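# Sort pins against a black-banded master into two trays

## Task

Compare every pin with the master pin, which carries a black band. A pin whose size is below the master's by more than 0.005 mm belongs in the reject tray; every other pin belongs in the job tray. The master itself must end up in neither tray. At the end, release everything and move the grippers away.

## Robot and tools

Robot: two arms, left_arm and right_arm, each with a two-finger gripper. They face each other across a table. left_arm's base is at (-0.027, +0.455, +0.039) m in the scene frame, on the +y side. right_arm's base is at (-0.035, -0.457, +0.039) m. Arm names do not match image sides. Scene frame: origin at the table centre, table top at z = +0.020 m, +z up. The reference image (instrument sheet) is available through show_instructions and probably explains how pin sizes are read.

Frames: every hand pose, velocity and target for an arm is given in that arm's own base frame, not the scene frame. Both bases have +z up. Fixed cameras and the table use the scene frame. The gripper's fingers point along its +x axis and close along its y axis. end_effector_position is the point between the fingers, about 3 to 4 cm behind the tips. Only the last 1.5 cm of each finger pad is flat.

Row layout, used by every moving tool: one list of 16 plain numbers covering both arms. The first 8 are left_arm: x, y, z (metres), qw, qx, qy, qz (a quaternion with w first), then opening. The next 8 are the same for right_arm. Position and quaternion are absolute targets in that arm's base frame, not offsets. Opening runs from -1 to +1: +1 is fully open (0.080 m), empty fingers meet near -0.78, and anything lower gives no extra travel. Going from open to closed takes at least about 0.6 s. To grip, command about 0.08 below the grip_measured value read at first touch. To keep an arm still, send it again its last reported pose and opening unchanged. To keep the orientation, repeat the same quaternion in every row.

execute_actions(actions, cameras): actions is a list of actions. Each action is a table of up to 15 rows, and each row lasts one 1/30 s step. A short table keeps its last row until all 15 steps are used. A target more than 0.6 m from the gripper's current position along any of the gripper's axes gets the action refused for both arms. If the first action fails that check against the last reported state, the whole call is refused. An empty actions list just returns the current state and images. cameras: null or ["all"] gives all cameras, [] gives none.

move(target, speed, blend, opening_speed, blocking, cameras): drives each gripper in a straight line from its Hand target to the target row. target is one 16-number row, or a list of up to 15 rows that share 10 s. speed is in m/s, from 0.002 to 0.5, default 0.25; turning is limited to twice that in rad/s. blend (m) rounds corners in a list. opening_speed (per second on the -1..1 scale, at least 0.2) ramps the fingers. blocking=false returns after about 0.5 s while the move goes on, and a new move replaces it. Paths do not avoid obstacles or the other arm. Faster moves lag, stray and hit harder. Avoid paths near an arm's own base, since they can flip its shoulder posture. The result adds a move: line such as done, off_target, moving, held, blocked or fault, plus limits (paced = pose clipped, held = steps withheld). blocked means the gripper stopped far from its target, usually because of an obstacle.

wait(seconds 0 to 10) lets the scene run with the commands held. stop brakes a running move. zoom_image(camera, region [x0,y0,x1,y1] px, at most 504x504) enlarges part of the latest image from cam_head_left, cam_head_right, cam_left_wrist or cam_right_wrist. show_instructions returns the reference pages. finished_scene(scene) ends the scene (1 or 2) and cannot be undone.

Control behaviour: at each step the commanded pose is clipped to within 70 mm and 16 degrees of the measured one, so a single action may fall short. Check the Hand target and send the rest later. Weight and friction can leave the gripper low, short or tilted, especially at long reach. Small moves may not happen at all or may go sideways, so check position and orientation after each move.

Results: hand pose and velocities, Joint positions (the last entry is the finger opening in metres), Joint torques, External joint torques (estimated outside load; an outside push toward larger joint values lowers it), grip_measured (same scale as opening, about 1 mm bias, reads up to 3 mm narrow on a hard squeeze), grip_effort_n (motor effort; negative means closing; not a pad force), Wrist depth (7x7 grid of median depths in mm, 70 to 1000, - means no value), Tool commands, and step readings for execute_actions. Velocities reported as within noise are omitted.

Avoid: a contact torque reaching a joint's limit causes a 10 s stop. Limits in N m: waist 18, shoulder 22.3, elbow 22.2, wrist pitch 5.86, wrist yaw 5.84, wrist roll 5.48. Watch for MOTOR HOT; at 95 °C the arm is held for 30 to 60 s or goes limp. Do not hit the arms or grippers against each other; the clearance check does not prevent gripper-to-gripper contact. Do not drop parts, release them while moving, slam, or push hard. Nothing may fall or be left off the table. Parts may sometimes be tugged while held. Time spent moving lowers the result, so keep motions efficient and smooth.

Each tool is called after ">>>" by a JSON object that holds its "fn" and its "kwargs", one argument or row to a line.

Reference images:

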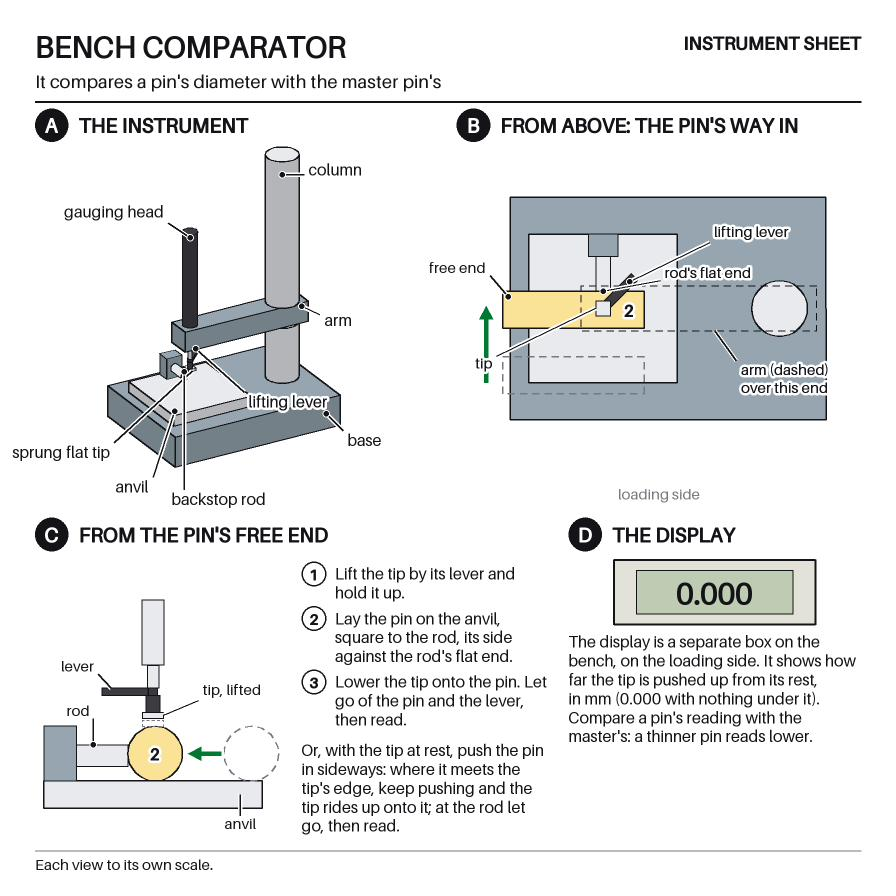

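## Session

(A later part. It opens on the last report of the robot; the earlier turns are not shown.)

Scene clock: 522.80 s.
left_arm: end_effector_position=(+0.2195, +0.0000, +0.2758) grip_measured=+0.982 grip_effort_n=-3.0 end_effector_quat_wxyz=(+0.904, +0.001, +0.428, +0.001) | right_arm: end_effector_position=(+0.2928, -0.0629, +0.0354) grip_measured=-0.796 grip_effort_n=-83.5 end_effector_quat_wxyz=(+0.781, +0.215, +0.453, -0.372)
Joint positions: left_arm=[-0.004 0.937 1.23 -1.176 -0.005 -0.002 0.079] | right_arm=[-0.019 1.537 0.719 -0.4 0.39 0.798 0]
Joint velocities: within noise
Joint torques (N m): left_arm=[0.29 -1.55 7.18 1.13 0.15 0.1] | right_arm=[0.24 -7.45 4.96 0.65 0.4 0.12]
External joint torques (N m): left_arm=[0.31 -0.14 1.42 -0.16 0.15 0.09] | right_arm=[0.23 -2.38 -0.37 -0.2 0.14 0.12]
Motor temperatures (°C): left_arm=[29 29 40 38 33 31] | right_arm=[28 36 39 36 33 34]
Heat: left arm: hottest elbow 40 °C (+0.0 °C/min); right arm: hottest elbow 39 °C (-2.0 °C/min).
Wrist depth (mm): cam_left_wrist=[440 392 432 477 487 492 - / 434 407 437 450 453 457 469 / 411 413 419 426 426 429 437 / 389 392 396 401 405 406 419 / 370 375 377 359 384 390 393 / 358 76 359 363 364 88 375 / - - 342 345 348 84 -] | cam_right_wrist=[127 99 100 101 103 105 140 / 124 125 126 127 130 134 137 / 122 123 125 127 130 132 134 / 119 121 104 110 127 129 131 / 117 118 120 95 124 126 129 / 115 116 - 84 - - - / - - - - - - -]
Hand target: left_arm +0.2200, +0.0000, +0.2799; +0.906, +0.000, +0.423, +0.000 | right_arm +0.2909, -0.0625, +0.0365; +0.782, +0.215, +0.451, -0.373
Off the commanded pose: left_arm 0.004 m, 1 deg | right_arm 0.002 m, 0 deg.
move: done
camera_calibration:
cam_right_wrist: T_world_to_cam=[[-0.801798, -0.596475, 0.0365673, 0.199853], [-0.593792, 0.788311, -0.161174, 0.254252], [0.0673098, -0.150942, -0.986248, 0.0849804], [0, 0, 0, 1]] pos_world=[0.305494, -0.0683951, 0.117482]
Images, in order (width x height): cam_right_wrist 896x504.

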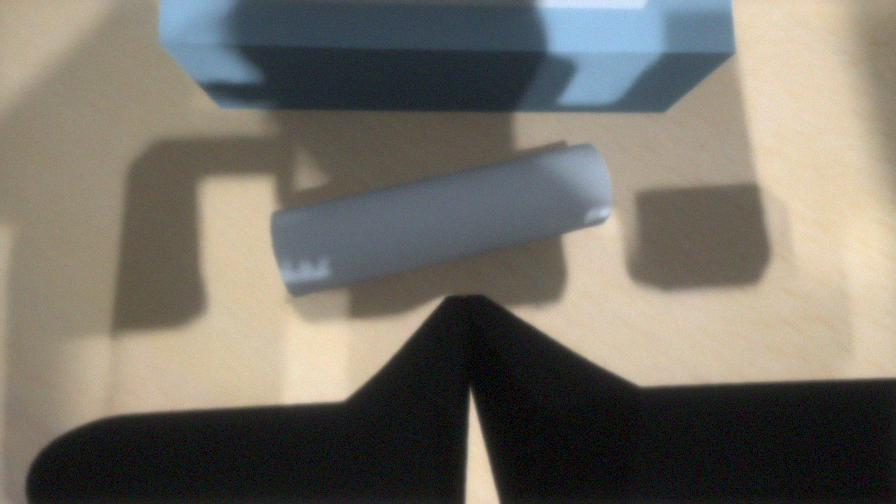

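>>> {"fn": "move", "kwargs": {
  "target": [
    [0.22, 0.0, 0.28, 0.9063, 0, 0.4226, 0, 1, 0.2900, -0.0610, 0.06, 0.7817, 0.2153, 0.4513, -0.3729, -0.85],
    [0.22, 0.0, 0.28, 0.9063, 0, 0.4226, 0, 1, 0.3080, -0.0750, 0.06, 0.7817, 0.2153, 0.4513, -0.3729, -0.85],
    [0.22, 0.0, 0.28, 0.9063, 0, 0.4226, 0, 1, 0.3060, -0.0750, 0.035, 0.7817, 0.2153, 0.4513, -0.3729, -0.85],
    [0.22, 0.0, 0.28, 0.9063, 0, 0.4226, 0, 1, 0.2805, -0.0545, 0.0355, 0.7817, 0.2153, 0.4513, -0.3729, -0.85]
  ],
  "cameras": ["cam_right_wrist"],
  "speed": [0.08,0.08,0.04,0.03]
}}

Scene clock: 532.03 s.
left_arm: end_effector_position=(+0.2195, +0.0000, +0.2758) grip_measured=+0.982 grip_effort_n=-2.6 end_effector_quat_wxyz=(+0.904, +0.001, +0.428, +0.001) | right_arm: end_effector_position=(+0.2825, -0.0548, +0.0347) grip_measured=-0.796 grip_effort_n=-83.5 end_effector_quat_wxyz=(+0.781, +0.215, +0.453, -0.372)
Joint positions: left_arm=[-0.004 0.937 1.23 -1.176 -0.005 -0.002 0.079] | right_arm=[0.014 1.501 0.683 -0.413 0.401 0.832 0]
Joint velocities: within noise
Joint torques (N m): left_arm=[0.29 -1.55 7.19 1.13 0.16 0.1] | right_arm=[0.22 -6.96 4.93 0.65 0.4 0.14]
External joint torques (N m): left_arm=[0.29 -0.16 1.42 -0.18 0.16 0.09] | right_arm=[0.23 -2.18 -0.4 -0.2 0.14 0.14]
Motor temperatures (°C): left_arm=[29 29 40 38 33 31] | right_arm=[28 37 39 35 33 34]
Heat: left arm: hottest elbow 40 °C (+0.0 °C/min); right arm: hottest elbow 39 °C (-2.0 °C/min).
Wrist depth (mm): cam_left_wrist=[439 392 432 481 485 493 - / 436 405 437 450 451 457 464 / 413 414 421 425 427 431 436 / 390 392 396 402 405 409 418 / 372 376 378 360 383 389 394 / 359 76 359 362 364 88 375 / - - 341 345 349 84 -] | cam_right_wrist=[126 126 116 117 118 137 140 / 124 126 128 130 132 135 137 / 121 123 125 110 130 132 134 / 119 121 103 123 126 129 131 / 117 118 120 95 124 126 128 / 115 116 - 84 - - - / - - - - - - -]
Hand target: left_arm +0.2200, +0.0000, +0.2799; +0.906, +0.000, +0.423, +0.000 | right_arm +0.2806, -0.0545, +0.0355; +0.782, +0.215, +0.451, -0.373
Off the commanded pose: left_arm 0.004 m, 1 deg | right_arm 0.002 m, 0 deg.
move: done
camera_calibration:
cam_right_wrist: T_world_to_cam=[[-0.801891, -0.596381, 0.0360573, 0.196538], [-0.593597, 0.78838, -0.161554, 0.241616], [0.0679209, -0.150952, -0.986205, 0.0859752], [0, 0, 0, 1]] pos_world=[0.295185, -0.0602955, 0.116737]
Images, in order (width x height): cam_right_wrist 896x504.

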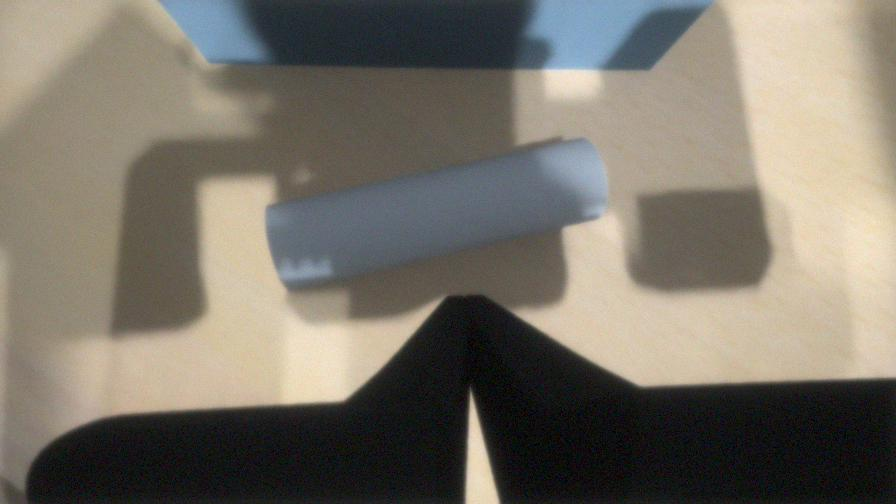

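>>> {"fn": "move", "kwargs": {
  "target": [
    [0.22, 0.0, 0.28, 0.9063, 0, 0.4226, 0, 1, 0.28, -0.052, 0.08, 0.7817, 0.2153, 0.4513, -0.3729, -0.6],
    [0.22, 0.0, 0.28, 0.9063, 0, 0.4226, 0, 1, 0.3418, -0.0400, 0.14, 0.3787, 0.3839, 0.1766, -0.8234, 0.1],
    [0.22, 0.0, 0.28, 0.9063, 0, 0.4226, 0, 1, 0.3418, -0.0488, 0.07, 0.3787, 0.3839, 0.1766, -0.8234, 0.1]
  ],
  "cameras": ["cam_right_wrist"],
  "speed": [0.1,0.3,0.1]
}}

Scene clock: 545.20 s.
left_arm: end_effector_position=(+0.2195, +0.0000, +0.2758) grip_measured=+0.982 grip_effort_n=-2.6 end_effector_quat_wxyz=(+0.904, +0.001, +0.428, +0.001) | right_arm: end_effector_position=(+0.3406, -0.0484, +0.0724) grip_measured=+0.096 grip_effort_n=14.7 end_effector_quat_wxyz=(-0.391, -0.399, -0.177, +0.811)
Joint positions: left_arm=[-0.004 0.937 1.23 -1.176 -0.005 -0.002 0.079] | right_arm=[0.064 2.242 1.763 -1.571 0.486 2.449 0.039]
Joint velocities: within noise
Joint torques (N m): left_arm=[0.29 -1.54 7.18 1.13 0.16 0.1] | right_arm=[-0.2 -9.57 5.94 -0.47 0.21 0.14]
External joint torques (N m): left_arm=[0.29 -0.12 1.34 -0.2 0.16 0.1] | right_arm=[-0.27 -0.15 1.24 0.03 -0.07 0.14]
Motor temperatures (°C): left_arm=[29 29 41 38 33 31] | right_arm=[28 38 39 35 33 34]
Heat: left arm: hottest elbow 41 °C (+1.0 °C/min); right arm: hottest elbow 39 °C (-2.0 °C/min).
Wrist depth (mm): cam_left_wrist=[438 391 411 282 483 493 - / 434 406 439 451 449 458 467 / 411 414 422 424 424 431 437 / 390 395 397 400 405 408 418 / 370 376 378 360 384 391 393 / 359 76 357 363 364 88 375 / - - 341 345 349 84 -] | cam_right_wrist=[147 161 200 202 204 206 207 / 140 140 152 190 191 189 192 / 132 133 148 164 181 182 173 / 125 126 149 156 171 172 174 / 127 125 131 158 103 163 165 / 124 - 86 152 87 - - / - - 143 147 - - -]
Hand target: left_arm +0.2200, +0.0000, +0.2799; +0.906, +0.000, +0.423, +0.000 | right_arm +0.3415, -0.0489, +0.0697; -0.388, -0.397, -0.177, +0.813
Off the commanded pose: left_arm 0.004 m, 1 deg | right_arm 0.003 m, 3 deg.
joint sent to its limit (right arm) — joint 4 (wrist pitch), lower limit. The joint targets still meet the commanded pose.
move: off_target (right_arm); target 2's new opening was sent with right_arm's hand 0.002 m and 14 deg from that target
camera_calibration:
cam_right_wrist: T_world_to_cam=[[-0.743603, 0.668611, 0.00362132, 0.289269], [0.636079, 0.70907, -0.304341, -0.135137], [-0.206054, -0.224006, -0.952556, 0.207537], [0, 0, 0, 1]] pos_world=[0.343823, -0.0510974, 0.155515]
Images, in order (width x height): cam_right_wrist 896x504.

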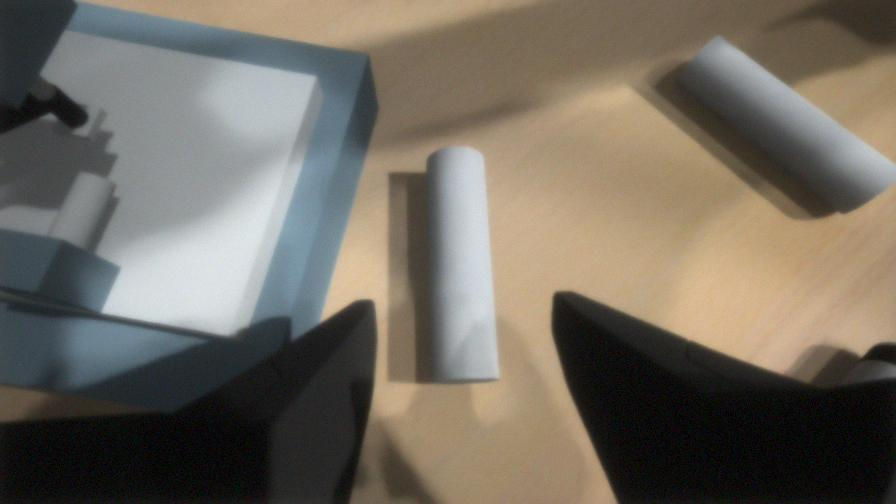

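>>> {"fn": "move", "kwargs": {
  "target": [
    [0.22, 0.0, 0.28, 0.9063, 0, 0.4226, 0, 1, 0.3407, -0.0478, 0.055, 0.3787, 0.3839, 0.1766, -0.8234, -0.15],
    [0.22, 0.0, 0.28, 0.9063, 0, 0.4226, 0, 1, 0.3407, -0.0478, 0.030, 0.3787, 0.3839, 0.1766, -0.8234, -0.15]
  ],
  "cameras": ["cam_right_wrist"],
  "speed": [0.08,0.05]
}}

Scene clock: 556.80 s.
left_arm: end_effector_position=(+0.2195, +0.0000, +0.2758) grip_measured=+0.982 grip_effort_n=-2.6 end_effector_quat_wxyz=(+0.904, +0.001, +0.428, +0.001) | right_arm: end_effector_position=(+0.3431, -0.0475, +0.0353) grip_measured=-0.146 grip_effort_n=-19.3 end_effector_quat_wxyz=(-0.382, -0.390, -0.175, +0.819)
Joint positions: left_arm=[-0.004 0.937 1.23 -1.176 -0.005 -0.002 0.079] | right_arm=[0.064 2.324 1.738 -1.497 0.48 2.471 0.028]
Joint velocities: within noise
Joint torques (N m): left_arm=[0.3 -1.54 7.18 1.13 0.16 0.1] | right_arm=[-0.07 -9.79 4.19 -0.28 0.21 0.13]
External joint torques (N m): left_arm=[0.29 -0.17 1.39 -0.2 0.17 0.1] | right_arm=[-0.02 -0.16 -0.27 0.27 -0.07 0.13]
Motor temperatures (°C): left_arm=[29 29 41 38 33 31] | right_arm=[28 41 39 34 33 34]
Heat: left arm: hottest elbow 41 °C (+1.0 °C/min); right arm: hottest shoulder 41 °C (+6.0 °C/min).
Wrist depth (mm): cam_left_wrist=[439 392 376 302 481 495 - / 435 407 434 439 448 458 467 / 410 414 419 423 426 431 438 / 389 392 398 401 405 409 420 / 370 375 379 361 384 391 394 / 357 76 358 362 365 88 374 / - - 342 346 347 84 -] | cam_right_wrist=[103 104 124 158 160 160 141 / - 100 133 130 150 152 150 / - 94 136 123 141 143 144 / - 91 129 115 133 135 136 / - 91 122 106 93 126 128 / - 88 - 117 90 - - / - - - 112 111 - -]
Hand target: left_arm +0.2200, +0.0000, +0.2799; +0.906, +0.000, +0.423, +0.000 | right_arm +0.3407, -0.0478, +0.0301; -0.379, -0.384, -0.177, +0.823
Off the commanded pose: left_arm 0.004 m, 1 deg | right_arm 0.006 m, 1 deg.
move: done
camera_calibration:
cam_right_wrist: T_world_to_cam=[[-0.730089, 0.683156, 0.0163546, 0.286255], [0.64286, 0.694748, -0.322578, -0.15104], [-0.231733, -0.224997, -0.946402, 0.181481], [0, 0, 0, 1]] pos_world=[0.348145, -0.0497896, 0.11835]
Images, in order (width x height): cam_right_wrist 896x504.

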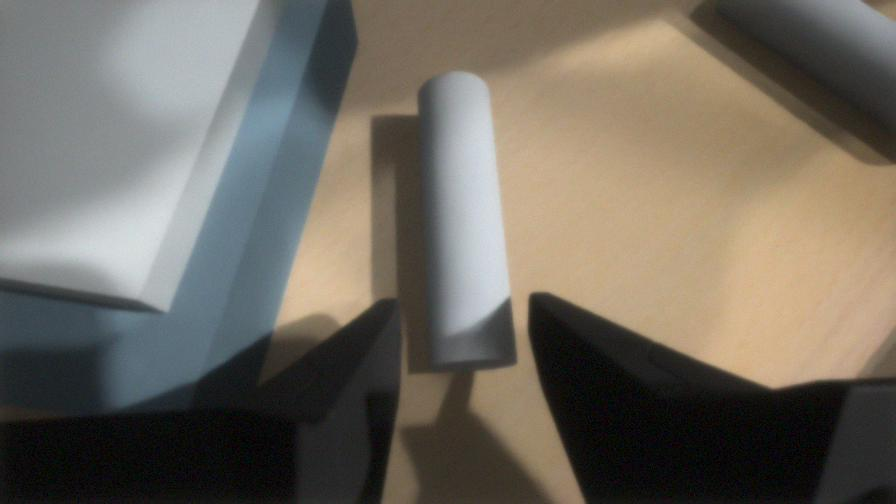

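>>> {"fn": "move", "kwargs": {
  "target": [
    [0.22, 0.0, 0.28, 0.9063, 0, 0.4226, 0, 1, 0.3375, -0.0490, 0.0245, 0.3787, 0.3839, 0.1766, -0.8234, -0.15],
    [0.22, 0.0, 0.28, 0.9063, 0, 0.4226, 0, 1, 0.3375, -0.0490, 0.0245, 0.3787, 0.3839, 0.1766, -0.8234, -0.5]
  ],
  "cameras": ["cam_right_wrist"],
  "speed": [0.04,0.05],
  "opening_speed": 0.6
}}

Scene clock: 564.97 s.
left_arm: end_effector_position=(+0.2195, +0.0000, +0.2758) grip_measured=+0.982 grip_effort_n=-3.0 end_effector_quat_wxyz=(+0.904, +0.001, +0.428, +0.001) | right_arm: end_effector_position=(+0.3399, -0.0481, +0.0283) grip_measured=-0.391 grip_effort_n=-83.5 end_effector_quat_wxyz=(-0.381, -0.389, -0.175, +0.820)
Joint positions: left_arm=[-0.004 0.937 1.23 -1.176 -0.005 -0.002 0.079] | right_arm=[0.063 2.324 1.708 -1.469 0.48 2.471 0.017]
Joint velocities: within noise
Joint torques (N m): left_arm=[0.29 -1.54 7.18 1.13 0.15 0.1] | right_arm=[-0.21 -10.22 4.07 -0.31 0.26 0.05]
External joint torques (N m): left_arm=[0.28 -0.18 1.4 -0.19 0.16 0.1] | right_arm=[-0.21 -0.73 -0.3 0.24 -0.02 0.04]
Motor temperatures (°C): left_arm=[29 29 41 38 33 31] | right_arm=[28 41 38 34 33 34]
Heat: left arm: hottest elbow 41 °C (+1.0 °C/min); right arm: hottest shoulder 41 °C (+6.0 °C/min).
Wrist depth (mm): cam_left_wrist=[438 392 397 302 482 491 - / 434 406 435 438 447 458 467 / 413 412 421 425 426 431 436 / 390 393 397 401 407 406 420 / 370 376 379 360 384 392 391 / 357 76 357 362 364 88 375 / - - 341 345 348 84 -] | cam_right_wrist=[95 100 129 150 152 153 136 / - 99 132 119 142 144 144 / 84 95 129 114 134 135 137 / - 90 122 105 126 128 129 / - 87 117 98 118 121 121 / - 84 - 111 86 - - / - - - 106 - - -]
Hand target: left_arm +0.2200, +0.0000, +0.2799; +0.906, +0.000, +0.423, +0.000 | right_arm +0.3375, -0.0490, +0.0246; -0.379, -0.384, -0.177, +0.823
Off the commanded pose: left_arm 0.004 m, 1 deg | right_arm 0.005 m, 1 deg.
move: done
camera_calibration:
cam_right_wrist: T_world_to_cam=[[-0.729268, 0.683994, 0.0179214, 0.284177], [0.642916, 0.693965, -0.324148, -0.150857], [-0.234152, -0.224869, -0.945837, 0.174824], [0, 0, 0, 1]] pos_world=[0.345165, -0.0503733, 0.111362]
Images, in order (width x height): cam_right_wrist 896x504.

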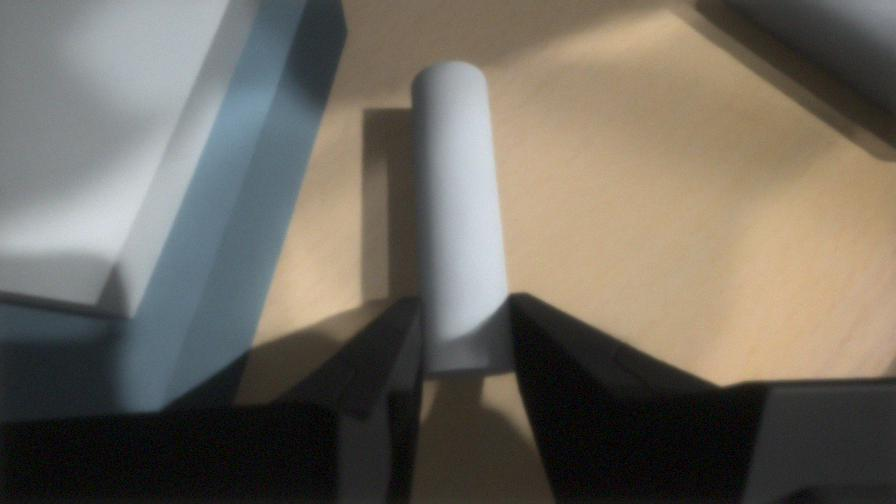

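>>> {"fn": "move", "kwargs": {
  "target": [
    [0.22, 0.0, 0.28, 0.9063, 0, 0.4226, 0, 1, 0.3375, -0.0450, 0.11, 0.3787, 0.3839, 0.1766, -0.8234, -0.5],
    [0.22, 0.0, 0.28, 0.9063, 0, 0.4226, 0, 1, 0.27, -0.02, 0.14, 0.55, 0.34, 0.275, -0.71, -0.5],
    [0.22, 0.0, 0.28, 0.9063, 0, 0.4226, 0, 1, 0.26, -0.05, 0.14, 0.8170, 0.1829, 0.3810, -0.3923, -0.5],
    [0.22, 0.0, 0.28, 0.9063, 0, 0.4226, 0, 1, 0.3030, -0.1307, 0.12, 0.8170, 0.1829, 0.3810, -0.3923, -0.5]
  ],
  "cameras": ["cam_right_wrist"],
  "speed": [0.08,0.15,0.2,0.15],
  "blend": [0.01,0.02,0.02,0]
}}

Scene clock: 577.40 s.
left_arm: end_effector_position=(+0.2195, +0.0000, +0.2758) grip_measured=+0.982 grip_effort_n=-2.6 end_effector_quat_wxyz=(+0.904, +0.001, +0.428, +0.001) | right_arm: end_effector_position=(+0.2977, -0.1283, +0.1134) grip_measured=-0.391 grip_effort_n=-83.5 end_effector_quat_wxyz=(+0.813, +0.182, +0.391, -0.392)
Joint positions: left_arm=[-0.004 0.937 1.23 -1.176 -0.005 -0.002 0.079] | right_arm=[-0.221 1.375 0.834 -0.472 0.41 0.55 0.017]
Joint velocities: within noise
Joint torques (N m): left_arm=[0.3 -1.55 7.19 1.13 0.15 0.1] | right_arm=[-0.23 -5.39 8.6 1.4 0.31 -0.12]
External joint torques (N m): left_arm=[0.29 -0.18 1.39 -0.2 0.16 0.09] | right_arm=[-0.2 -0.69 2.46 0.29 0.07 -0.12]
Motor temperatures (°C): left_arm=[29 29 41 38 33 31] | right_arm=[28 42 38 34 33 34]
Heat: left arm: hottest elbow 41 °C (+1.0 °C/min); right arm: hottest shoulder 42 °C (+7.1 °C/min).
Wrist depth (mm): cam_left_wrist=[438 392 434 478 486 491 - / 435 408 438 451 450 457 465 / 412 413 421 423 427 430 438 / 389 391 397 403 405 408 420 / 369 377 378 359 384 390 394 / 357 76 358 362 364 88 374 / - - 342 345 348 84 -] | cam_right_wrist=[227 229 112 206 247 249 235 / 218 220 105 120 234 239 158 / 207 207 155 113 223 224 149 / 199 172 165 105 213 212 147 / 191 165 158 98 203 203 149 / 185 186 - 189 86 - - / - - - 184 - - -]
Hand target: left_arm +0.2200, +0.0000, +0.2799; +0.906, +0.000, +0.423, +0.000 | right_arm +0.3028, -0.1306, +0.1201; +0.817, +0.183, +0.381, -0.392
Off the commanded pose: left_arm 0.004 m, 1 deg | right_arm 0.009 m, 1 deg.
move: off_target (right_arm)
camera_calibration:
cam_right_wrist: T_world_to_cam=[[-0.808301, -0.587497, 0.038702, 0.164751], [-0.567572, 0.760034, -0.316561, 0.327499], [0.156564, -0.277842, -0.947782, 0.104481], [0, 0, 0, 1]] pos_world=[0.30269, -0.12309, 0.196322]
Images, in order (width x height): cam_right_wrist 896x504.

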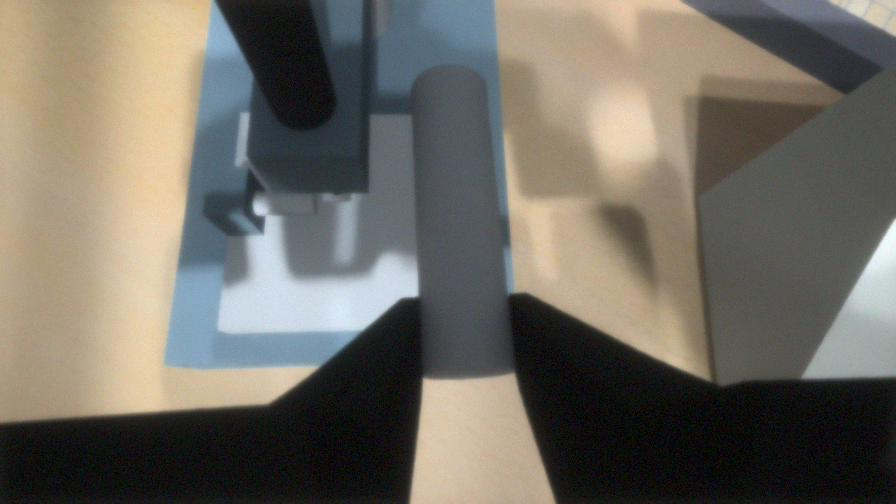

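>>> {"fn": "move", "kwargs": {
  "target": [
    [0.22, 0.0, 0.28, 0.9063, 0, 0.4226, 0, 1, 0.3040, -0.1308, 0.085, 0.8170, 0.1829, 0.3810, -0.3923, -0.5],
    [0.22, 0.0, 0.28, 0.9063, 0, 0.4226, 0, 1, 0.3046, -0.1307, 0.0615, 0.8170, 0.1829, 0.3810, -0.3923, -0.5],
    [0.22, 0.0, 0.28, 0.9063, 0, 0.4226, 0, 1, 0.3046, -0.1307, 0.0630, 0.8170, 0.1829, 0.3810, -0.3923, -0.27],
    [0.22, 0.0, 0.28, 0.9063, 0, 0.4226, 0, 1, 0.3046, -0.1307, 0.0630, 0.8170, 0.1829, 0.3810, -0.3923, -0.47]
  ],
  "cameras": ["cam_right_wrist"],
  "speed": [0.08,0.04,0.04,0.04],
  "opening_speed": 0.5
}}

Scene clock: 584.93 s.
left_arm: end_effector_position=(+0.2195, +0.0000, +0.2758) grip_measured=+0.982 grip_effort_n=-2.6 end_effector_quat_wxyz=(+0.904, +0.001, +0.428, +0.001) | right_arm: end_effector_position=(+0.3067, -0.1307, +0.0675) grip_measured=-0.387 grip_effort_n=-83.5 end_effector_quat_wxyz=(+0.820, +0.185, +0.375, -0.392)
Joint positions: left_arm=[-0.004 0.937 1.23 -1.176 -0.005 -0.002 0.079] | right_arm=[-0.221 1.479 0.705 -0.203 0.413 0.55 0.018]
Joint velocities: within noise
Joint torques (N m): left_arm=[0.29 -1.55 7.18 1.13 0.16 0.1] | right_arm=[-0.11 -5.15 5.42 1.15 0.23 -0.08]
External joint torques (N m): left_arm=[0.29 -0.12 1.37 -0.19 0.16 0.1] | right_arm=[-0.11 -0.18 -0.23 0.01 0 -0.08]
Motor temperatures (°C): left_arm=[29 29 41 38 33 31] | right_arm=[28 41 39 34 33 34]
Heat: left arm: hottest elbow 41 °C (+1.0 °C/min); right arm: hottest shoulder 41 °C (+5.0 °C/min).
Wrist depth (mm): cam_left_wrist=[438 393 431 482 486 493 - / 435 407 438 450 449 457 466 / 411 413 420 423 424 431 439 / 388 392 398 401 406 408 419 / 371 375 377 360 384 391 392 / 358 76 357 362 365 88 376 / - - 342 345 347 84 -] | cam_right_wrist=[- - - 156 194 198 200 / 176 - 102 115 183 187 188 / 167 113 124 110 173 177 157 / 159 122 121 103 163 167 155 / 152 116 116 96 129 159 153 / - 120 - 147 86 - - / - - - 142 - - -]
Hand target: left_arm +0.2200, +0.0000, +0.2799; +0.906, +0.000, +0.423, +0.000 | right_arm +0.3045, -0.1306, +0.0630; +0.817, +0.183, +0.381, -0.392
Off the commanded pose: left_arm 0.004 m, 1 deg | right_arm 0.005 m, 1 deg.
move: done
camera_calibration:
cam_right_wrist: T_world_to_cam=[[-0.810091, -0.586045, 0.0174341, 0.174572], [-0.555464, 0.757622, -0.342737, 0.317637], [0.187651, -0.287332, -0.93927, 0.0475381], [0, 0, 0, 1]] pos_world=[0.308935, -0.124683, 0.150474]
Images, in order (width x height): cam_right_wrist 896x504.

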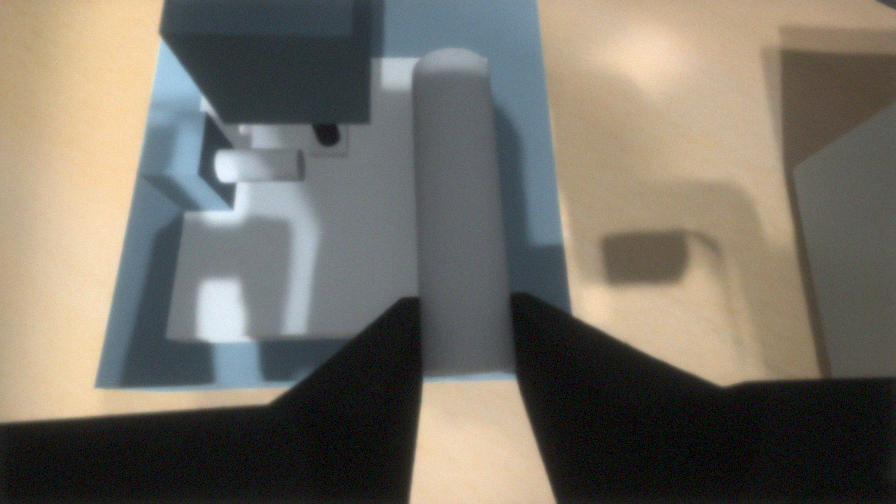

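>>> {"fn": "move", "kwargs": {
  "target": [
    [0.22, 0.0, 0.28, 0.9063, 0, 0.4226, 0, 1, 0.3270, -0.1128, 0.063, 0.8170, 0.1829, 0.3810, -0.3923, -0.47],
    [0.22, 0.0, 0.28, 0.9063, 0, 0.4226, 0, 1, 0.3360, -0.1056, 0.063, 0.8170, 0.1829, 0.3810, -0.3923, -0.47]
  ],
  "cameras": ["cam_right_wrist"],
  "speed": [0.04,0.03]
}}

Scene clock: 589.97 s.
left_arm: end_effector_position=(+0.2195, +0.0000, +0.2758) grip_measured=+0.982 grip_effort_n=-2.6 end_effector_quat_wxyz=(+0.904, +0.001, +0.428, +0.001) | right_arm: end_effector_position=(+0.3308, -0.1119, +0.0670) grip_measured=-0.387 grip_effort_n=-83.5 end_effector_quat_wxyz=(+0.815, +0.180, +0.375, -0.403)
Joint positions: left_arm=[-0.004 0.937 1.23 -1.176 -0.005 -0.002 0.079] | right_arm=[-0.122 1.577 0.801 -0.253 0.49 0.651 0.018]
Joint velocities: within noise
Joint torques (N m): left_arm=[0.29 -1.55 7.18 1.13 0.16 0.1] | right_arm=[1.07 -4.51 7.04 1.14 -0.37 0.13]
External joint torques (N m): left_arm=[0.3 -0.14 1.39 -0.18 0.16 0.1] | right_arm=[1.06 1.18 1.39 0.06 -0.64 0.12]
Motor temperatures (°C): left_arm=[29 29 41 38 33 31] | right_arm=[28 41 39 35 33 34]
Heat: left arm: hottest elbow 41 °C (+1.0 °C/min); right arm: hottest shoulder 41 °C (+4.0 °C/min).
Wrist depth (mm): cam_left_wrist=[438 390 428 480 485 493 - / 435 406 439 451 450 457 467 / 411 412 421 424 426 431 438 / 389 393 398 401 406 408 417 / 370 375 378 359 384 390 393 / 357 76 359 362 365 88 375 / - - 342 346 348 84 -] | cam_right_wrist=[184 186 153 - 163 203 206 / 174 176 133 104 148 190 194 / 165 166 116 111 132 180 181 / 157 158 121 103 126 170 172 / 150 150 116 96 94 160 165 / - 146 - 146 86 - - / - - - 142 - - -]
Hand target: left_arm +0.2200, +0.0000, +0.2799; +0.906, +0.000, +0.423, +0.000 | right_arm +0.3357, -0.1056, +0.0631; +0.817, +0.183, +0.381, -0.392
Off the commanded pose: left_arm 0.004 m, 1 deg | right_arm 0.009 m, 1 deg.
move: off_target (right_arm)
camera_calibration:
cam_right_wrist: T_world_to_cam=[[-0.820826, -0.570153, 0.0342071, 0.209332], [-0.544513, 0.763017, -0.348296, 0.313939], [0.172482, -0.304517, -0.93676, 0.0508761], [0, 0, 0, 1]] pos_world=[0.333993, -0.104697, 0.149842]
Images, in order (width x height): cam_right_wrist 896x504.

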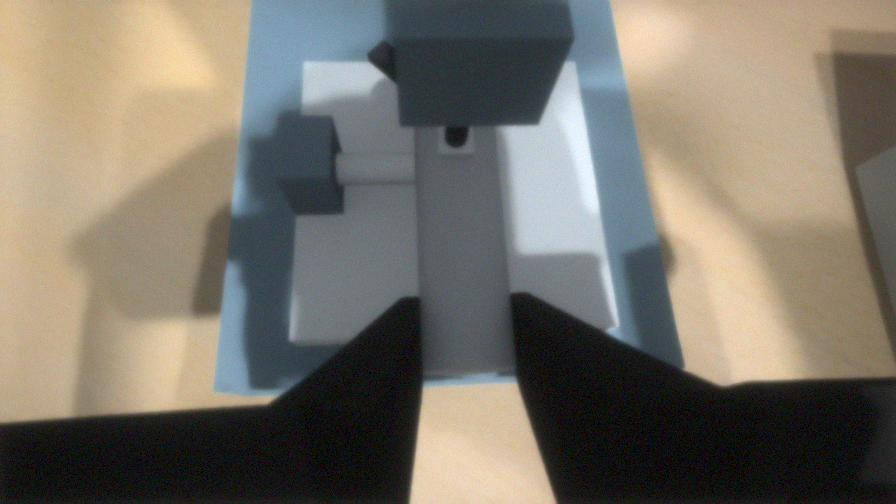

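>>> {"fn": "move", "kwargs": {
  "target": [
    [0.22, 0.0, 0.28, 0.9063, 0, 0.4226, 0, 1, 0.3298, -0.1130, 0.063, 0.8170, 0.1829, 0.3810, -0.3923, -0.47],
    [0.22, 0.0, 0.28, 0.9063, 0, 0.4226, 0, 1, 0.3298, -0.1130, 0.063, 0.8170, 0.1829, 0.3810, -0.3923, -0.1]
  ],
  "cameras": ["cam_right_wrist"],
  "speed": [0.03,0.03],
  "opening_speed": 0.4
}}

>>> {"fn": "move", "kwargs": {
  "target": [
    [0.22, 0.0, 0.28, 0.9063, 0, 0.4226, 0, 1, 0.3090, -0.0850, 0.1070, 0.8170, 0.1829, 0.3810, -0.3923, -0.05],
    [0.22, 0.0, 0.28, 0.9063, 0, 0.4226, 0, 1, 0.255, -0.09, 0.18, 0.8170, 0.1829, 0.3810, -0.3923, -0.05]
  ],
  "cameras": ["cam_right_wrist"],
  "speed": [0.1,0.25],
  "blend": [0.02,0]
}}

>>> {"fn": "zoom_image", "kwargs": {
  "camera": "cam_right_wrist",
  "region": [730, 190, 890, 290]
}}

Scene clock: 600.73 s.
left_arm: end_effector_position=(+0.2195, +0.0000, +0.2758) grip_measured=+0.982 grip_effort_n=-3.0 end_effector_quat_wxyz=(+0.904, +0.001, +0.428, +0.001) | right_arm: end_effector_position=(+0.3315, -0.1133, +0.0666) grip_measured=-0.104 grip_effort_n=14.7 end_effector_quat_wxyz=(+0.818, +0.185, +0.376, -0.393)
Joint positions: left_arm=[-0.004 0.937 1.23 -1.176 -0.005 -0.002 0.079] | right_arm=[-0.138 1.571 0.795 -0.238 0.459 0.63 0.03]
Joint velocities: within noise
Joint torques (N m): left_arm=[0.29 -1.54 7.18 1.13 0.16 0.1] | right_arm=[-0.04 -6.29 5.38 1.15 0.19 -0.12]
External joint torques (N m): left_arm=[0.3 -0.17 1.39 -0.19 0.16 0.1] | right_arm=[-0.04 -0.6 -0.28 0.06 -0.07 -0.13]
Motor temperatures (°C): left_arm=[29 29 41 38 33 31] | right_arm=[28 40 40 35 33 34]
Heat: left arm: hottest elbow 41 °C (+1.0 °C/min); right arm: hottest shoulder 40 °C (+3.0 °C/min).
Wrist depth (mm): cam_left_wrist=[438 390 429 479 485 493 - / 432 406 439 449 451 457 468 / 409 413 421 423 425 430 438 / 389 394 397 401 405 408 418 / 371 375 379 360 384 391 393 / 356 76 358 363 364 88 375 / - - 343 345 348 84 -] | cam_right_wrist=[181 184 150 - 156 196 198 / 173 174 131 - 135 185 187 / 164 165 112 108 129 175 176 / 157 158 119 102 122 165 168 / 150 150 114 96 103 156 160 / 144 - - 145 85 - - / - - - 141 140 - -]
Hand target: left_arm +0.2200, +0.0000, +0.2799; +0.906, +0.000, +0.423, +0.000 | right_arm +0.3298, -0.1130, +0.0631; +0.817, +0.183, +0.381, -0.392
Off the commanded pose: left_arm 0.004 m, 1 deg | right_arm 0.004 m, 1 deg.
move: done
camera_calibration:
cam_right_wrist: T_world_to_cam=[[-0.811489, -0.584032, 0.0198019, 0.205447], [-0.554733, 0.759241, -0.340328, 0.317675], [0.183728, -0.287158, -0.940098, 0.0483903], [0, 0, 0, 1]] pos_world=[0.334053, -0.107309, 0.149537]
Images, in order (width x height): cam_right_wrist 896x504.

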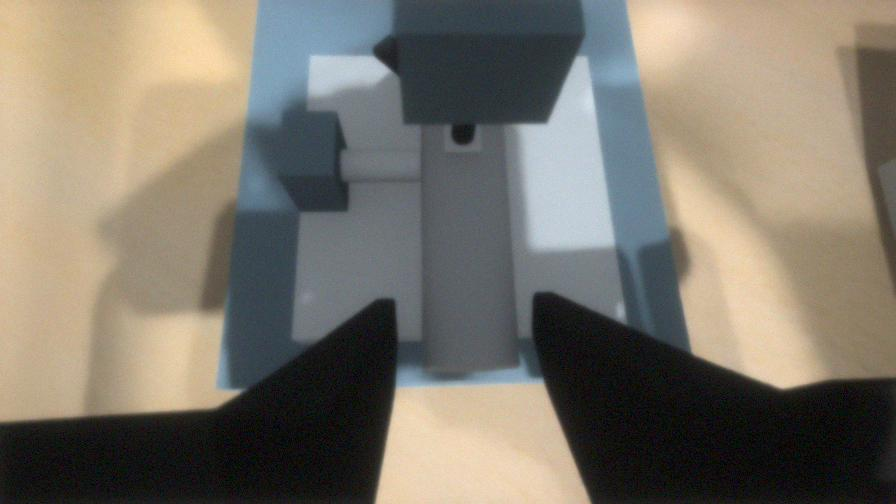

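Scene clock: 602.27 s.
left_arm: end_effector_position=(+0.2195, +0.0000, +0.2758) grip_measured=+0.982 grip_effort_n=-3.0 end_effector_quat_wxyz=(+0.904, +0.001, +0.428, +0.001) | right_arm: end_effector_position=(+0.2542, -0.0896, +0.1753) grip_measured=-0.054 grip_effort_n=14.2 end_effector_quat_wxyz=(+0.814, +0.181, +0.386, -0.394)
Joint positions: left_arm=[-0.004 0.937 1.23 -1.176 -0.005 -0.002 0.079] | right_arm=[-0.072 1.145 0.931 -0.852 0.492 0.692 0.033]
Joint velocities: within noise
Joint torques (N m): left_arm=[0.29 -1.54 7.18 1.13 0.16 0.1] | right_arm=[-0.19 -4.75 7.92 0.84 0.22 -0.12]
External joint torques (N m): left_arm=[0.3 -0.06 1.33 -0.19 0.16 0.1] | right_arm=[-0.13 -1.54 1.59 -0.2 -0.08 -0.13]
Motor temperatures (°C): left_arm=[29 29 41 38 33 31] | right_arm=[28 40 40 35 33 34]
Heat: left arm: hottest elbow 41 °C (+1.0 °C/min); right arm: hottest shoulder 40 °C (+2.0 °C/min).
Wrist depth (mm): cam_left_wrist=[438 391 431 483 488 495 - / 435 406 439 450 447 458 468 / 412 415 421 424 425 430 438 / 388 392 397 400 404 409 419 / 371 374 377 360 384 389 393 / 357 76 359 362 365 88 374 / - - 341 344 348 84 -] | cam_right_wrist=[307 313 192 294 331 324 - / 292 295 188 277 313 202 197 / 278 281 237 262 295 214 211 / 265 267 241 252 281 230 226 / 254 258 259 266 103 241 246 / 245 - - 254 80 - - / - - - 243 - - -]
Hand target: left_arm +0.2200, +0.0000, +0.2799; +0.906, +0.000, +0.423, +0.000 | right_arm +0.2550, -0.0899, +0.1800; +0.817, +0.183, +0.381, -0.392
Off the commanded pose: left_arm 0.004 m, 1 deg | right_arm 0.005 m, 1 deg.
move: done
camera_calibration:
cam_right_wrist: T_world_to_cam=[[-0.809785, -0.585565, 0.0368955, 0.150838], [-0.563673, 0.758975, -0.325929, 0.29353], [0.16285, -0.28473, -0.944674, 0.177953], [0, 0, 0, 1]] pos_world=[0.258621, -0.0837882, 0.258212]
Images, in order (width x height): cam_right_wrist 896x504.

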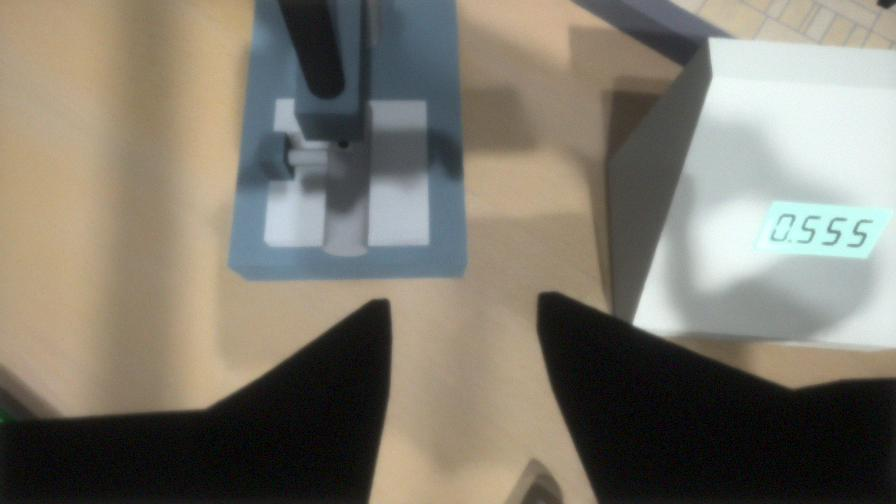

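Scaled by 3.150 from the camera's 896x504 image, which has a finer 1280x720 frame.

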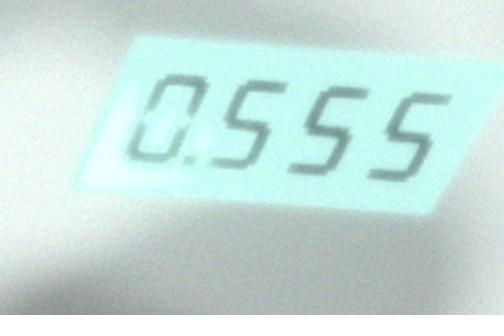

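>>> {"fn": "move", "kwargs": {
  "target": [
    [0.22, 0.0, 0.28, 0.9063, 0, 0.4226, 0, 1, 0.3060, -0.0850, 0.1070, 0.8170, 0.1829, 0.3810, -0.3923, 0.0],
    [0.22, 0.0, 0.28, 0.9063, 0, 0.4226, 0, 1, 0.3280, -0.1145, 0.0620, 0.8170, 0.1829, 0.3810, -0.3923, 0.0],
    [0.22, 0.0, 0.28, 0.9063, 0, 0.4226, 0, 1, 0.3280, -0.1145, 0.0620, 0.8170, 0.1829, 0.3810, -0.3923, -0.5],
    [0.22, 0.0, 0.28, 0.9063, 0, 0.4226, 0, 1, 0.3010, -0.1360, 0.065, 0.8170, 0.1829, 0.3810, -0.3923, -0.5],
    [0.22, 0.0, 0.28, 0.9063, 0, 0.4226, 0, 1, 0.2980, -0.1300, 0.13, 0.8170, 0.1829, 0.3810, -0.3923, -0.5],
    [0.22, 0.0, 0.28, 0.9063, 0, 0.4226, 0, 1, 0.27, 0.0, 0.15, 0.8652, 0.0928, 0.4030, -0.2780, -0.5],
    [0.22, 0.0, 0.28, 0.9063, 0, 0.4226, 0, 1, 0.36, 0.22, 0.13, 0.9063, 0.0, 0.4226, 0.0, -0.5]
  ],
  "cameras": ["cam_right_wrist"],
  "speed": [0.25,0.08,0.05,0.05,0.1,0.15,0.2],
  "blend": [0.02,0,0,0,0.01,0.03,0],
  "opening_speed": 0.6
}}

Scene clock: 618.80 s.
left_arm: end_effector_position=(+0.2195, +0.0000, +0.2758) grip_measured=+0.982 grip_effort_n=-3.0 end_effector_quat_wxyz=(+0.904, +0.001, +0.428, +0.001) | right_arm: end_effector_position=(+0.3554, +0.2164, +0.1241) grip_measured=-0.388 grip_effort_n=-83.5 end_effector_quat_wxyz=(+0.903, -0.004, +0.430, -0.003)
Joint positions: left_arm=[-0.004 0.937 1.23 -1.176 -0.005 -0.002 0.079] | right_arm=[0.696 1.725 1.222 -0.517 0.423 0.573 0.018]
Joint velocities: within noise
Joint torques (N m): left_arm=[0.29 -1.54 7.18 1.13 0.15 0.1] | right_arm=[0.04 -8.35 8.69 1.36 0.3 -0.12]
External joint torques (N m): left_arm=[0.29 -0.14 1.35 -0.21 0.16 0.09] | right_arm=[-0.03 -1 2.45 0.24 0.07 -0.12]
Motor temperatures (°C): left_arm=[29 29 41 38 33 31] | right_arm=[28 39 43 35 33 34]
Heat: left arm: hottest elbow 41 °C (+0.0 °C/min); right arm: hottest elbow 43 °C (+4.0 °C/min).
Wrist depth (mm): cam_left_wrist=[437 392 434 480 484 475 - / 435 404 440 449 450 459 468 / 412 412 419 423 424 429 436 / 389 394 397 402 406 408 420 / 369 374 379 359 384 392 394 / 359 76 358 362 365 88 374 / - - 342 345 349 84 -] | cam_right_wrist=[236 238 239 246 252 259 264 / 193 227 228 112 238 241 248 / 190 216 217 107 227 232 236 / 206 206 209 101 217 220 224 / 196 198 199 95 201 211 214 / 191 192 - 193 86 - - / - - - 188 - - -]
Hand target: left_arm +0.2200, +0.0000, +0.2799; +0.906, +0.000, +0.423, +0.000 | right_arm +0.3598, +0.2199, +0.1301; +0.906, +0.000, +0.423, +0.000
Off the commanded pose: left_arm 0.004 m, 1 deg | right_arm 0.008 m, 1 deg.
move: done
camera_calibration:
cam_right_wrist: T_world_to_cam=[[-0.0499228, -0.998036, 0.0378522, 0.232872], [-0.947523, 0.0353458, -0.317726, 0.39367], [0.315764, -0.0517276, -0.947427, 0.095827], [0, 0, 0, 1]] pos_world=[0.354378, 0.223457, 0.207054]
Images, in order (width x height): cam_right_wrist 896x504.

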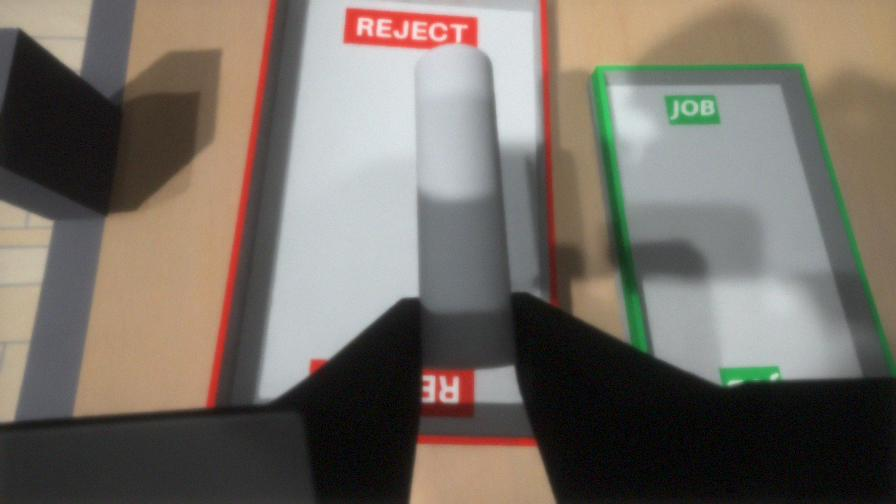

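>>> {"fn": "move", "kwargs": {
  "target": [
    [0.22, 0.0, 0.28, 0.9063, 0, 0.4226, 0, 1, 0.382, 0.262, 0.09, 0.9063, 0.0, 0.4226, 0.0, -0.5],
    [0.22, 0.0, 0.28, 0.9063, 0, 0.4226, 0, 1, 0.382, 0.262, 0.044, 0.9063, 0.0, 0.4226, 0.0, -0.5]
  ],
  "cameras": ["cam_right_wrist"],
  "speed": [0.15,0.08]
}}

Scene clock: 626.17 s.
left_arm: end_effector_position=(+0.2195, +0.0000, +0.2758) grip_measured=+0.982 grip_effort_n=-2.6 end_effector_quat_wxyz=(+0.904, +0.001, +0.428, +0.001) | right_arm: end_effector_position=(+0.3810, +0.2619, +0.0438) grip_measured=-0.388 grip_effort_n=-83.5 end_effector_quat_wxyz=(+0.905, -0.001, +0.426, +0.002)
Joint positions: left_arm=[-0.004 0.937 1.23 -1.176 -0.005 -0.002 0.079] | right_arm=[0.742 2.01 1.252 -0.264 0.442 0.61 0.018]
Joint velocities: within noise
Joint torques (N m): left_arm=[0.3 -1.54 7.19 1.13 0.16 0.1] | right_arm=[0.07 -10.29 6.13 1.36 0.54 0.12]
External joint torques (N m): left_arm=[0.29 -0.17 1.42 -0.19 0.16 0.1] | right_arm=[0.08 -1.35 0.39 0.25 0.28 0.11]
Motor temperatures (°C): left_arm=[29 29 41 38 33 31] | right_arm=[28 40 44 36 33 34]
Heat: left arm: hottest elbow 41 °C (+0.0 °C/min); right arm: hottest elbow 44 °C (+6.1 °C/min).
Wrist depth (mm): cam_left_wrist=[438 392 431 481 484 430 - / 433 405 438 452 450 455 467 / 411 412 420 425 424 430 436 / 388 392 397 401 405 409 419 / 371 376 378 361 384 390 393 / 358 76 359 362 364 88 375 / - - 342 344 348 84 -] | cam_right_wrist=[126 144 145 147 150 152 144 / 134 138 138 114 143 144 144 / 128 131 131 107 135 137 139 / 124 125 125 101 129 131 130 / 119 120 111 95 123 125 125 / 115 116 - 115 86 - - / - - - 111 - - -]
Hand target: left_arm +0.2200, +0.0000, +0.2799; +0.906, +0.000, +0.423, +0.000 | right_arm +0.3820, +0.2620, +0.0440; +0.906, +0.000, +0.423, +0.000
Off the commanded pose: left_arm 0.004 m, 1 deg | right_arm 0.001 m, 1 deg.
move: done
camera_calibration:
cam_right_wrist: T_world_to_cam=[[-0.0428997, -0.998694, 0.0277311, 0.280551], [-0.944677, 0.0315138, -0.326484, 0.391063], [0.325184, -0.040203, -0.944796, 0.00723284], [0, 0, 0, 1]] pos_world=[0.379112, 0.268152, 0.12673]
Images, in order (width x height): cam_right_wrist 896x504.

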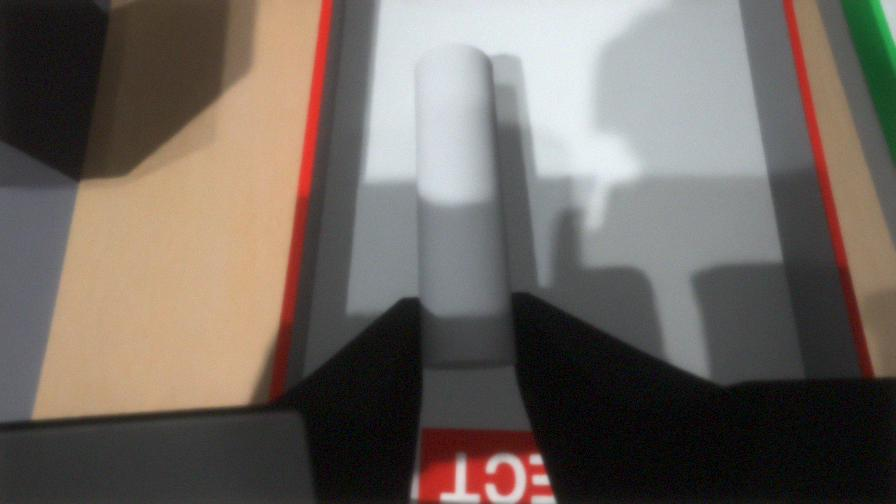

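>>> {"fn": "move", "kwargs": {
  "target": [
    [0.22, 0.0, 0.28, 0.9063, 0, 0.4226, 0, 1, 0.382, 0.262, 0.038, 0.9063, 0.0, 0.4226, 0.0, -0.5]
  ],
  "cameras": [],
  "speed": 0.05
}}

>>> {"fn": "move", "kwargs": {
  "target": [
    [0.22, 0.0, 0.28, 0.9063, 0, 0.4226, 0, 1, 0.382, 0.262, 0.034, 0.9063, 0.0, 0.4226, 0.0, -0.5]
  ],
  "cameras": ["cam_right_wrist"],
  "speed": 0.04
}}

Scene clock: 630.93 s.
left_arm: end_effector_position=(+0.2195, +0.0000, +0.2758) grip_measured=+0.982 grip_effort_n=-3.0 end_effector_quat_wxyz=(+0.904, +0.001, +0.428, +0.001) | right_arm: end_effector_position=(+0.3815, +0.2623, +0.0395) grip_measured=-0.388 grip_effort_n=-83.5 end_effector_quat_wxyz=(+0.905, +0.000, +0.424, +0.003)
Joint positions: left_arm=[-0.004 0.937 1.23 -1.176 -0.005 -0.002 0.079] | right_arm=[0.742 2.019 1.244 -0.242 0.443 0.61 0.018]
Joint velocities: within noise
Joint torques (N m): left_arm=[0.29 -1.55 7.18 1.13 0.16 0.1] | right_arm=[0.08 -10.01 5.91 1.35 0.53 0.11]
External joint torques (N m): left_arm=[0.3 -0.16 1.39 -0.19 0.16 0.09] | right_arm=[0.18 -1.14 0.24 0.24 0.27 0.11]
Motor temperatures (°C): left_arm=[29 29 41 38 33 31] | right_arm=[28 41 43 36 33 34]
Heat: left arm: hottest elbow 41 °C (+0.0 °C/min); right arm: hottest elbow 43 °C (+5.0 °C/min).
Wrist depth (mm): cam_left_wrist=[437 391 434 479 488 427 - / 434 406 438 449 450 454 466 / 412 414 421 424 423 429 439 / 388 394 397 401 405 408 419 / 372 376 377 360 384 391 393 / 358 76 358 363 366 88 374 / - - 341 346 348 84 -] | cam_right_wrist=[135 140 141 143 145 147 140 / - 134 134 114 137 140 139 / 125 127 125 109 130 133 134 / 121 122 121 101 124 126 126 / 115 116 109 95 119 121 120 / 111 112 - 111 86 - - / - - - 108 88 - -]
Hand target: left_arm +0.2200, +0.0000, +0.2799; +0.906, +0.000, +0.423, +0.000 | right_arm +0.3820, +0.2620, +0.0381; +0.906, +0.000, +0.422, +0.000
Off the commanded pose: left_arm 0.004 m, 1 deg | right_arm 0.002 m, 0 deg.
move: done
No camera images: "cameras" was empty.

Scene clock: 631.63 s.
left_arm: end_effector_position=(+0.2195, +0.0000, +0.2758) grip_measured=+0.982 grip_effort_n=-3.0 end_effector_quat_wxyz=(+0.904, +0.001, +0.428, +0.001) | right_arm: end_effector_position=(+0.3823, +0.2627, +0.0377) grip_measured=-0.388 grip_effort_n=-83.5 end_effector_quat_wxyz=(+0.907, +0.001, +0.422, +0.003)
Joint positions: left_arm=[-0.004 0.937 1.23 -1.176 -0.005 -0.002 0.079] | right_arm=[0.742 2.024 1.239 -0.227 0.444 0.61 0.018]
Joint velocities: within noise
Joint torques (N m): left_arm=[0.29 -1.55 7.18 1.13 0.16 0.09] | right_arm=[0.09 -9.62 5.76 1.32 0.47 0.11]
External joint torques (N m): left_arm=[0.3 -0.22 1.43 -0.18 0.16 0.09] | right_arm=[0.09 -0.61 0.07 0.21 0.22 0.11]
Motor temperatures (°C): left_arm=[29 29 41 38 33 31] | right_arm=[28 41 43 36 33 34]
Heat: left arm: hottest elbow 41 °C (+0.0 °C/min); right arm: hottest elbow 43 °C (+5.0 °C/min).
Wrist depth (mm): cam_left_wrist=[437 392 434 480 484 427 - / 435 408 438 448 450 453 466 / 412 413 419 423 426 429 438 / 391 392 397 402 407 408 419 / 370 376 379 359 385 390 393 / 359 76 358 362 365 88 375 / - - 340 345 348 84 -] | cam_right_wrist=[130 140 140 142 144 146 140 / - 133 134 113 136 139 140 / 125 126 124 108 129 131 131 / 120 121 120 101 123 125 124 / 114 116 107 95 117 120 117 / 110 112 - 110 86 - - / - - - 107 88 - -]
Hand target: left_arm +0.2200, +0.0000, +0.2799; +0.906, +0.000, +0.423, +0.000 | right_arm +0.3820, +0.2620, +0.0340; +0.906, +0.000, +0.423, +0.000
Off the commanded pose: left_arm 0.004 m, 1 deg | right_arm 0.004 m, 0 deg.
move: done
camera_calibration:
cam_right_wrist: T_world_to_cam=[[-0.0441164, -0.998793, 0.0215961, 0.282343], [-0.941773, 0.0343654, -0.33449, 0.388744], [0.333344, -0.0350951, -0.942152, -0.00342328], [0, 0, 0, 1]] pos_world=[0.379705, 0.268523, 0.120708]
Images, in order (width x height): cam_right_wrist 896x504.

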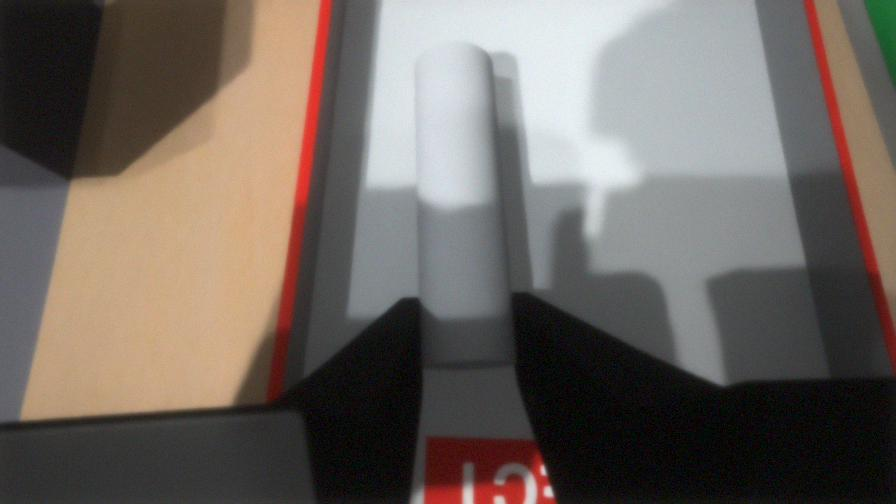

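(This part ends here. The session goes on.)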